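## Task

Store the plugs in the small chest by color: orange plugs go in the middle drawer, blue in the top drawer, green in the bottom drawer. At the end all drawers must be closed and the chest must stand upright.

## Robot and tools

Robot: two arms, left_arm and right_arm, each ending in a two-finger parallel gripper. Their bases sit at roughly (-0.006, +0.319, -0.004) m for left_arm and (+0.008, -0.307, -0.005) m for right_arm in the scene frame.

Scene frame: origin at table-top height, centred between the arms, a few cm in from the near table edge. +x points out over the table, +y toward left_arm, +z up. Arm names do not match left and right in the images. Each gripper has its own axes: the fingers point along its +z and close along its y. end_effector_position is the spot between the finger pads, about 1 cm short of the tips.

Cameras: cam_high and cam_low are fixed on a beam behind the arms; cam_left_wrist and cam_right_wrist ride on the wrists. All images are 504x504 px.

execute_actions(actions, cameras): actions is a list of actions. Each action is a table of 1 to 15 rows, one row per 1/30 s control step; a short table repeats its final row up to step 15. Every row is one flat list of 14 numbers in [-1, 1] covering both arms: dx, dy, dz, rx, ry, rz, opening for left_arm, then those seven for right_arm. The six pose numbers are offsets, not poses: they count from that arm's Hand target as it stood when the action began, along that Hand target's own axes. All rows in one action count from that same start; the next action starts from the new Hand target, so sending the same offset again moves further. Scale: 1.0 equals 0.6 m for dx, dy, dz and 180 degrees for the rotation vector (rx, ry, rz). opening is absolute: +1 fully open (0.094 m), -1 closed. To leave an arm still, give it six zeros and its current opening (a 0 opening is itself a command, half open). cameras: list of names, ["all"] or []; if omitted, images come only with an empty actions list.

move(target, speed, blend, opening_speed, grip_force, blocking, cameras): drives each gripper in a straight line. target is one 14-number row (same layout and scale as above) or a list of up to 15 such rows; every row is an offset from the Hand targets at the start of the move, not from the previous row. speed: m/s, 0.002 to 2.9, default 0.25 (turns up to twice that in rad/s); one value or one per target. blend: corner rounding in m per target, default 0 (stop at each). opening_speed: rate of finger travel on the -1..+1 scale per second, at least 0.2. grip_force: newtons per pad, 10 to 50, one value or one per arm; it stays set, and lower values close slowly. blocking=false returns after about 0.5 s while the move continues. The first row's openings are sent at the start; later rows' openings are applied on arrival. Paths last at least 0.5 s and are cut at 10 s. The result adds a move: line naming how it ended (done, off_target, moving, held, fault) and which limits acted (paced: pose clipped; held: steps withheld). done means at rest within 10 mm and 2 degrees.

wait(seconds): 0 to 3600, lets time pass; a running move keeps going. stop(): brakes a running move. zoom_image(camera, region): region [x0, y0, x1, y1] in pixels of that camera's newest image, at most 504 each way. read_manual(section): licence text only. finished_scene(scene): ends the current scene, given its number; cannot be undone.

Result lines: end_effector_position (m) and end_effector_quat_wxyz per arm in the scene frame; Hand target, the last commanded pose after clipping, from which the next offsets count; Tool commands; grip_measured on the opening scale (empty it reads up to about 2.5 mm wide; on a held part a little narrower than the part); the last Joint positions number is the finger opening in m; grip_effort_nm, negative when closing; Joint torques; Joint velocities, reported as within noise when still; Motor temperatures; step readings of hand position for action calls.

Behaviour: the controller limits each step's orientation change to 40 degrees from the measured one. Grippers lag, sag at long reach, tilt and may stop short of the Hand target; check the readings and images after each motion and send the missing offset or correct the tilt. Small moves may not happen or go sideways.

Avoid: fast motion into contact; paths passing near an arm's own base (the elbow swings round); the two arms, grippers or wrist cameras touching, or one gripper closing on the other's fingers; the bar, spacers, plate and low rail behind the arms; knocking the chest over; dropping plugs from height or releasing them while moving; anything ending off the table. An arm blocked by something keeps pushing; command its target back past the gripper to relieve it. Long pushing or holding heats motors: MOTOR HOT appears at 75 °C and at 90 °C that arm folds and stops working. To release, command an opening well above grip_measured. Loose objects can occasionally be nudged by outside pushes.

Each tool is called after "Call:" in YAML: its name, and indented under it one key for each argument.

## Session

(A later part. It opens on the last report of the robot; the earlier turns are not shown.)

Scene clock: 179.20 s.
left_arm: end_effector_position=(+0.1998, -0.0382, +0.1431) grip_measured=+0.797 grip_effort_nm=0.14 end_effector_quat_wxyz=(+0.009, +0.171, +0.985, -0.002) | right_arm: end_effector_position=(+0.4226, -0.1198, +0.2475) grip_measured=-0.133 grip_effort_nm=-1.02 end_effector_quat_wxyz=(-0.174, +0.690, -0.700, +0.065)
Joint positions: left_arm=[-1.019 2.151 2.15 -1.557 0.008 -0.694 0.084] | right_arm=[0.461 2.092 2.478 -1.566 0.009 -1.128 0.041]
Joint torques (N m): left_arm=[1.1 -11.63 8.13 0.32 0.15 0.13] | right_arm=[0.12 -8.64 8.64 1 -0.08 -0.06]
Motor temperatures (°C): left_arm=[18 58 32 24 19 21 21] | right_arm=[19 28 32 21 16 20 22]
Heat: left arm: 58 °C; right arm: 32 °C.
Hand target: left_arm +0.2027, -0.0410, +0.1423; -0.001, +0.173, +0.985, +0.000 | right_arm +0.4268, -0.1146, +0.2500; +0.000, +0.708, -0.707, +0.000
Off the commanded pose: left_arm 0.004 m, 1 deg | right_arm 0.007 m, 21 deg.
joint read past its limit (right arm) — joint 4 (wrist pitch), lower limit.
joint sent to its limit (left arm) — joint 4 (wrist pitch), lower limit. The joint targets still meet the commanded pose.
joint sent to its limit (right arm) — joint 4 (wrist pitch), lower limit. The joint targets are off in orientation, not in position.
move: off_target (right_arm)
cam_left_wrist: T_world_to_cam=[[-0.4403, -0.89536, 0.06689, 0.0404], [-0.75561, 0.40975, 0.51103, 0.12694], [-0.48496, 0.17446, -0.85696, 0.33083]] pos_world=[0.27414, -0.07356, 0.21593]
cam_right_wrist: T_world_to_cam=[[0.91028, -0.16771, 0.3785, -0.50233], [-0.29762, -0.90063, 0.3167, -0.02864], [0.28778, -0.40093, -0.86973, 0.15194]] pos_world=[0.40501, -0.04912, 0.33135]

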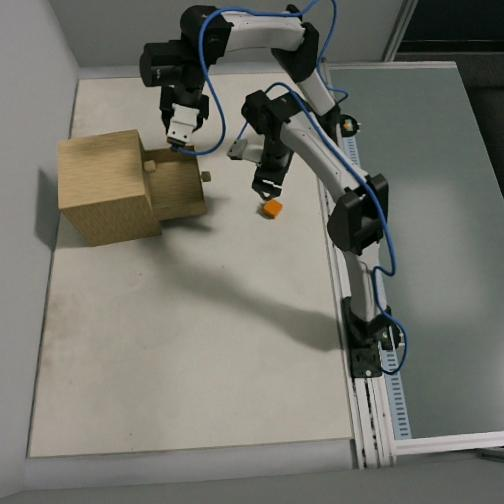

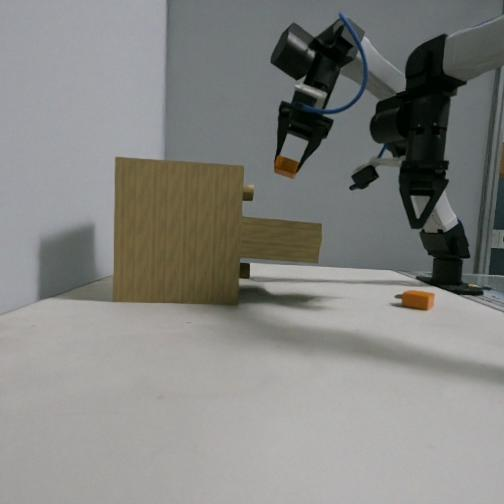

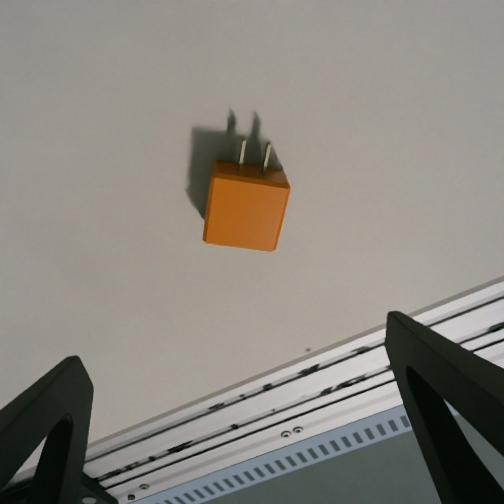

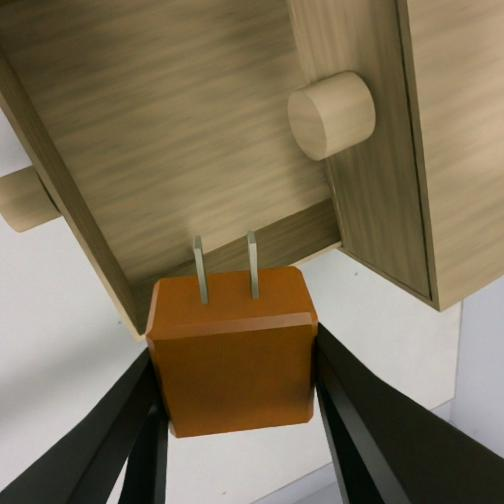

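Call:
move:
  target:
    - [0.008,-0.012,0.204,0,0,0,0.8,-0.004,-0.028,0.23,0,0,0,-0.3]
    - [0.008,-0.012,0.204,0,0,0,-0.3,-0.004,-0.028,0.23,0,0,0,0.13]
    - [0.008,-0.012,-0.097,0,0,0,-0.3,-0.004,-0.028,0,0,0,0,0.13]
    - [0.008,-0.012,-0.097,0,0,0,-0.3,0.31,0.278,0,0,0,0,0.13]
  speed: [0.25,0.25,0.3,0.35]
  blend: [0,0,0.03,0]
  cameras: ["cam_high","cam_left_wrist"]

Scene clock: 187.50 s.
left_arm: end_effector_position=(+0.1967, -0.0463, +0.1742) grip_measured=-0.167 grip_effort_nm=-1.02 end_effector_quat_wxyz=(+0.037, +0.177, +0.983, -0.039) | right_arm: end_effector_position=(+0.2640, -0.3015, +0.2467) grip_measured=+0.128 grip_effort_nm=0.10 end_effector_quat_wxyz=(-0.092, +0.699, -0.703, +0.094)
Joint positions: left_arm=[-1.033 2.103 2.199 -1.561 0.012 -0.697 0.039] | right_arm=[0.057 1.351 1.624 -1.562 0.009 -1.54 0.053]
Joint torques (N m): left_arm=[0.68 -18.18 7.68 0.54 0.04 -0.05] | right_arm=[-0.72 -5.19 5.61 0.76 -0.15 -0.06]
Motor temperatures (°C): left_arm=[18 57 32 24 19 21 21] | right_arm=[19 29 32 21 16 20 22]
Heat: left arm: 57 °C; right arm: 32 °C.
Hand target: left_arm +0.1958, -0.0461, +0.2005; -0.001, +0.174, +0.985, +0.000 | right_arm +0.2604, -0.3009, +0.2500; +0.000, +0.708, -0.707, +0.000
Off the commanded pose: left_arm 0.026 m, 6 deg | right_arm 0.005 m, 15 deg.
joint sent to its limit (left arm) — joint 4 (wrist pitch), lower limit. The joint targets are off in orientation, not in position.
joint sent to its limit (right arm) — joint 4 (wrist pitch), lower limit. The joint targets are off in orientation, not in position.
move: off_target (left_arm, right_arm); target 2's new opening was sent with right_arm's hand 0.005 m and 3 deg from that target
cam_left_wrist: T_world_to_cam=[[-0.45527, -0.88218, 0.12034, 0.02389], [-0.77109, 0.45824, 0.44209, 0.12932], [-0.44514, 0.10848, -0.88886, 0.35213]] pos_world=[0.26734, -0.07638, 0.25295]

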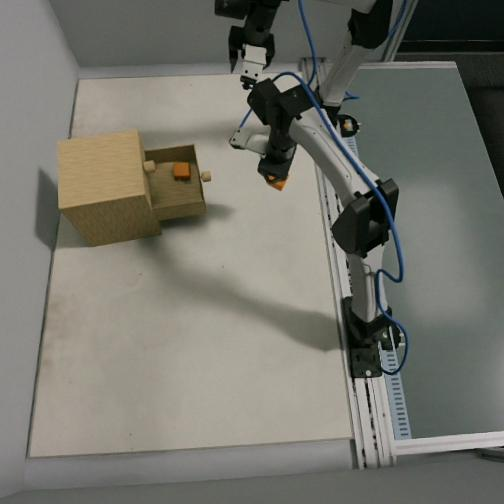

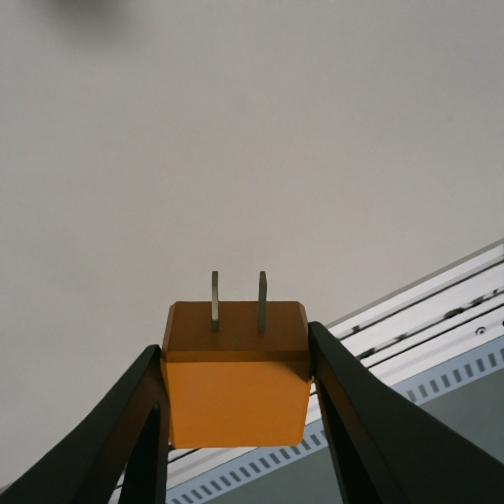

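Call:
move:
  target:
    - [-0.374,0.147,0,0,0,0.389,-0.3,0,0,0,0,0,0,0.13]
    - [-0.374,0.147,0.142,0,0,0.389,-0.3,0,0,0,0,0,0,0.13]
    - [-0.374,0.147,0.142,0,0,0.389,0.13,0,0,0,0,0,0,0.13]
    - [-0.374,0.147,-0.03,0,0,0.389,0.13,0,0,0,0,0,0,0.13]
    - [-0.187,0.06,-0.03,0,0,0.389,0.13,0,0,0,0,0,0,0.13]
  speed: [0.35,0.2,0.2,0.25,0.35]
  blend: [0,0,0,0.02,0]
  cameras: ["cam_high","cam_low","cam_left_wrist"]

Scene clock: 195.73 s.
left_arm: end_effector_position=(+0.3157, -0.0585, +0.1871) grip_measured=+0.128 grip_effort_nm=0.14 end_effector_quat_wxyz=(+0.148, +0.706, +0.693, -0.010) | right_arm: end_effector_position=(+0.2640, -0.3015, +0.2467) grip_measured=+0.128 grip_effort_nm=0.10 end_effector_quat_wxyz=(-0.092, +0.700, -0.702, +0.094)
Joint positions: left_arm=[-0.833 2.361 2.646 -1.563 0.02 0.732 0.053] | right_arm=[0.057 1.351 1.624 -1.562 0.009 -1.54 0.053]
Joint torques (N m): left_arm=[1.2 -21.64 5.34 0.94 0.08 -0.12] | right_arm=[-0.69 -5.18 5.64 0.76 -0.15 -0.07]
Motor temperatures (°C): left_arm=[18 58 33 24 19 21 21] | right_arm=[19 29 31 21 16 20 21]
Heat: left arm: 58 °C; right arm: 31 °C.
Hand target: left_arm +0.3137, -0.0505, +0.2183; +0.000, +0.707, +0.707, -0.001 | right_arm +0.2604, -0.3009, +0.2500; +0.000, +0.708, -0.707, +0.000
Off the commanded pose: left_arm 0.032 m, 17 deg | right_arm 0.005 m, 15 deg.
elbow stopped short (left arm): the move would have taken joint 3 (elbow) straighter than the controller allows.
joint sent to its limit (left arm) — joint 4 (wrist pitch), lower limit. The joint targets are off in orientation, not in position.
joint sent to its limit (right arm) — joint 4 (wrist pitch), lower limit. The joint targets are off in orientation, not in position.
move: off_target (left_arm); target 3's new opening was sent with left_arm's hand 0.006 m and 21 deg from that target
cam_left_wrist: T_world_to_cam=[[-0.98078, 0.11932, -0.1544, 0.34166], [0.05972, 0.93683, 0.34464, 0.00494], [0.18577, 0.3288, -0.92595, 0.23856]] pos_world=[0.29048, -0.12383, 0.27194]

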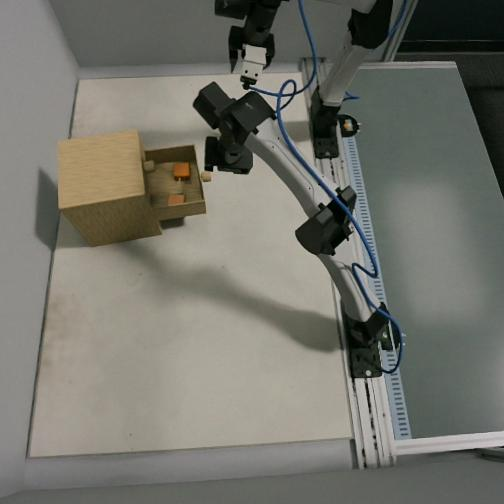

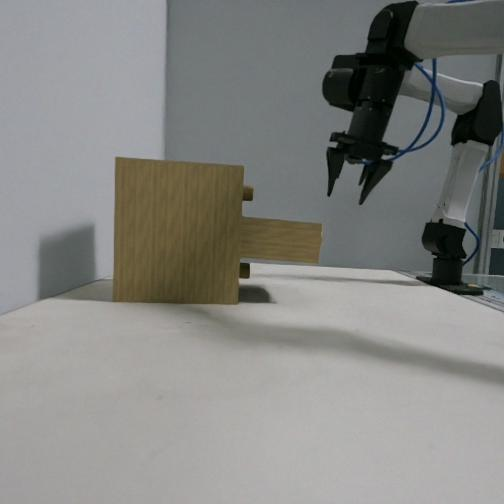

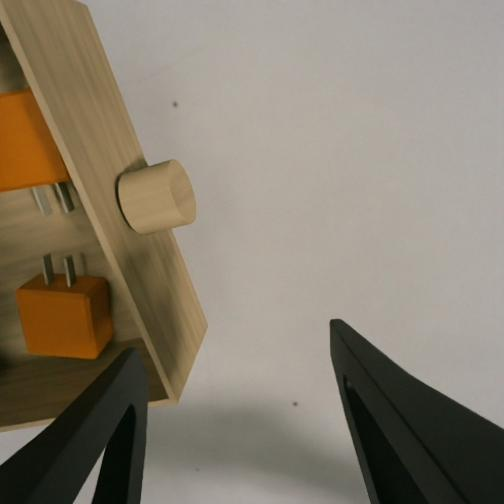

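Call:
move:
  target:
    - [0,-0.067,0,0,0,0,-1,0,0,0,0,0,0,0.13]
    - [-0.087,-0.035,0.167,-0.35,-0.3045,-0.4575,-1,0,0,0,0,0,0,0.13]
  speed: 0.3
  blend: [0.02,0]
  cameras: ["cam_left_wrist"]

Scene clock: 203.00 s.
left_arm: end_effector_position=(+0.2915, -0.0982, +0.1176) grip_measured=-0.995 grip_effort_nm=-0.26 end_effector_quat_wxyz=(+0.598, -0.047, +0.799, +0.041) | right_arm: end_effector_position=(+0.2640, -0.3015, +0.2467) grip_measured=+0.128 grip_effort_nm=0.10 end_effector_quat_wxyz=(-0.092, +0.700, -0.702, +0.094)
Joint positions: left_arm=[-1.253 2.242 1.664 -0.49 -1.222 -1.037 0] | right_arm=[0.057 1.351 1.624 -1.562 0.009 -1.54 0.053]
Joint torques (N m): left_arm=[-0.01 -12.45 8.65 1.09 -0.69 -0.16] | right_arm=[-0.7 -5.18 5.64 0.77 -0.14 -0.07]
Motor temperatures (°C): left_arm=[18 60 32 24 19 21 21] | right_arm=[19 28 30 21 16 20 21]
Heat: left arm: 60 °C; right arm: 30 °C.
Hand target: left_arm +0.2924, -0.1029, +0.1182; +0.606, -0.056, +0.792, +0.042 | right_arm +0.2604, -0.3009, +0.2500; +0.000, +0.708, -0.707, +0.000
Off the commanded pose: left_arm 0.005 m, 2 deg | right_arm 0.005 m, 15 deg.
joint sent to its limit (right arm) — joint 4 (wrist pitch), lower limit. The joint targets are off in orientation, not in position.
move: done
cam_left_wrist: T_world_to_cam=[[0.02815, -0.99484, -0.09753, -0.09825], [-0.75361, 0.04298, -0.65592, 0.33448], [0.65672, 0.09196, -0.74851, 0.01029]] pos_world=[0.24807, -0.11306, 0.21751]

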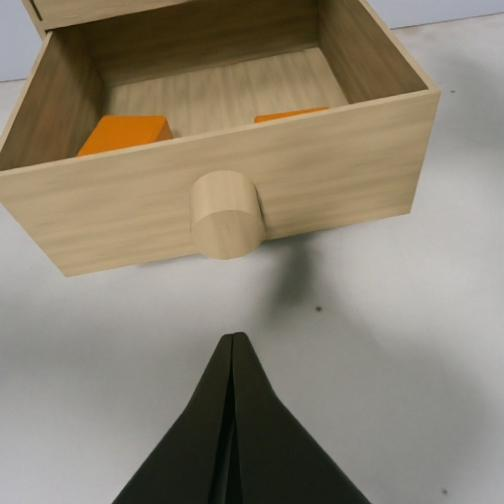

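Call:
move:
  target: [-0.073,0.001,0.319,0,0,0,-1,0,0,0,0,0,0,0.13]
  speed: 0.12
  cameras: ["cam_high","cam_low","cam_left_wrist"]

Scene clock: 206.37 s.
left_arm: end_effector_position=(+0.4711, -0.0702, +0.1122) grip_measured=-0.995 grip_effort_nm=-0.26 end_effector_quat_wxyz=(+0.602, -0.050, +0.795, +0.059) | right_arm: end_effector_position=(+0.2640, -0.3015, +0.2467) grip_measured=+0.128 grip_effort_nm=0.10 end_effector_quat_wxyz=(-0.092, +0.700, -0.702, +0.094)
Joint positions: left_arm=[-0.904 2.435 1.854 0.013 -1.008 -0.464 0] | right_arm=[0.057 1.351 1.624 -1.562 0.009 -1.54 0.053]
Joint torques (N m): left_arm=[2 -13.63 10.07 2.17 0.07 0.15] | right_arm=[-0.69 -5.18 5.63 0.77 -0.15 -0.07]
Motor temperatures (°C): left_arm=[18 59 33 24 19 21 21] | right_arm=[19 28 30 21 16 20 21]
Heat: left arm: 59 °C; right arm: 30 °C.
Hand target: left_arm +0.4867, -0.0747, +0.1104; +0.606, -0.056, +0.792, +0.042 | right_arm +0.2604, -0.3009, +0.2500; +0.000, +0.708, -0.707, +0.000
Off the commanded pose: left_arm 0.016 m, 2 deg | right_arm 0.005 m, 15 deg.
joint sent to its limit (right arm) — joint 4 (wrist pitch), lower limit. The joint targets are off in orientation, not in position.
move: off_target (left_arm)
cam_left_wrist: T_world_to_cam=[[0.05549, -0.99089, -0.12271, -0.08575], [-0.74814, 0.04013, -0.66232, 0.46296], [0.66121, 0.12855, -0.7391, -0.11488]] pos_world=[0.42707, -0.08878, 0.2112]

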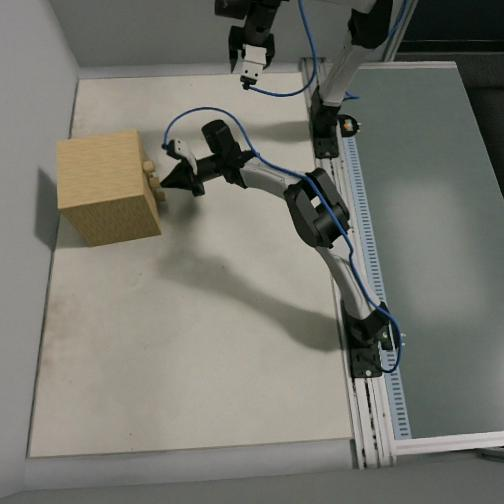

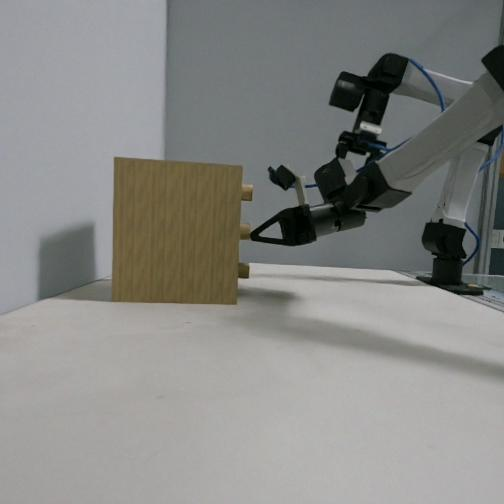

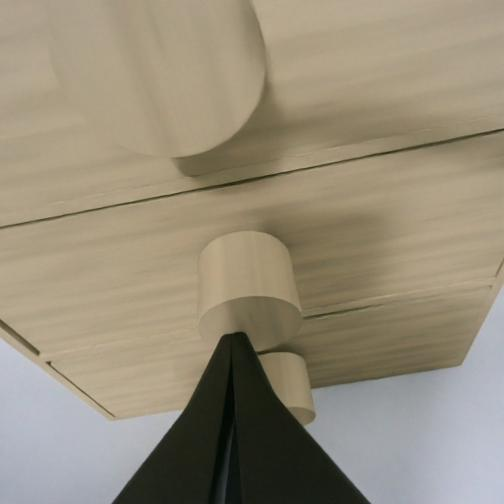

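Call:
move:
  target: [0,0,-0.2,0,0,0,-1,0,0,0,0,0,0,0.13]
  cameras: ["cam_left_wrist"]

Scene clock: 208.30 s.
left_arm: end_effector_position=(+0.3704, -0.0946, +0.1064) grip_measured=-0.995 grip_effort_nm=-0.26 end_effector_quat_wxyz=(+0.590, -0.027, +0.805, +0.062) | right_arm: end_effector_position=(+0.2640, -0.3015, +0.2467) grip_measured=+0.128 grip_effort_nm=0.10 end_effector_quat_wxyz=(-0.092, +0.700, -0.702, +0.094)
Joint positions: left_arm=[-1.094 2.318 1.703 -0.191 -1.121 -0.687 0] | right_arm=[0.057 1.351 1.624 -1.562 0.009 -1.54 0.053]
Joint torques (N m): left_arm=[0.79 -21.86 7.02 1.58 -0.59 -0.23] | right_arm=[-0.69 -5.19 5.64 0.76 -0.15 -0.07]
Motor temperatures (°C): left_arm=[18 60 33 25 19 21 21] | right_arm=[19 28 30 21 16 20 21]
Heat: left arm: 60 °C; right arm: 30 °C.
Hand target: left_arm +0.3720, -0.0909, +0.1418; +0.606, -0.056, +0.792, +0.042 | right_arm +0.2604, -0.3009, +0.2500; +0.000, +0.708, -0.707, +0.000
Off the commanded pose: left_arm 0.036 m, 5 deg | right_arm 0.005 m, 15 deg.
joint sent to its limit (right arm) — joint 4 (wrist pitch), lower limit. The joint targets are off in orientation, not in position.
move: off_target (left_arm)
cam_left_wrist: T_world_to_cam=[[0.01705, -0.98804, -0.15327, -0.08734], [-0.76741, 0.08534, -0.63545, 0.39333], [0.64093, 0.12846, -0.75678, -0.04002]] pos_world=[0.32899, -0.11472, 0.20626]

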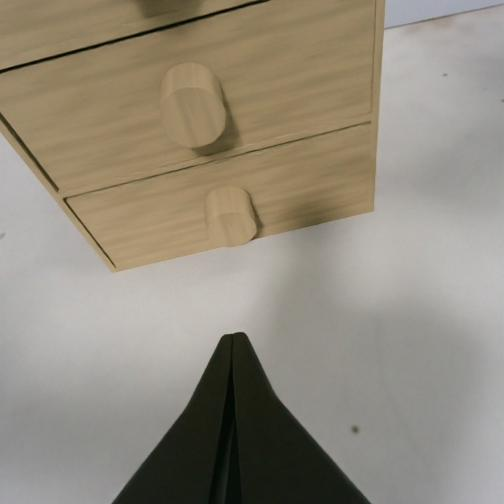

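Call:
finished_scene:
  scene: 1

The scene is finished: the task was done.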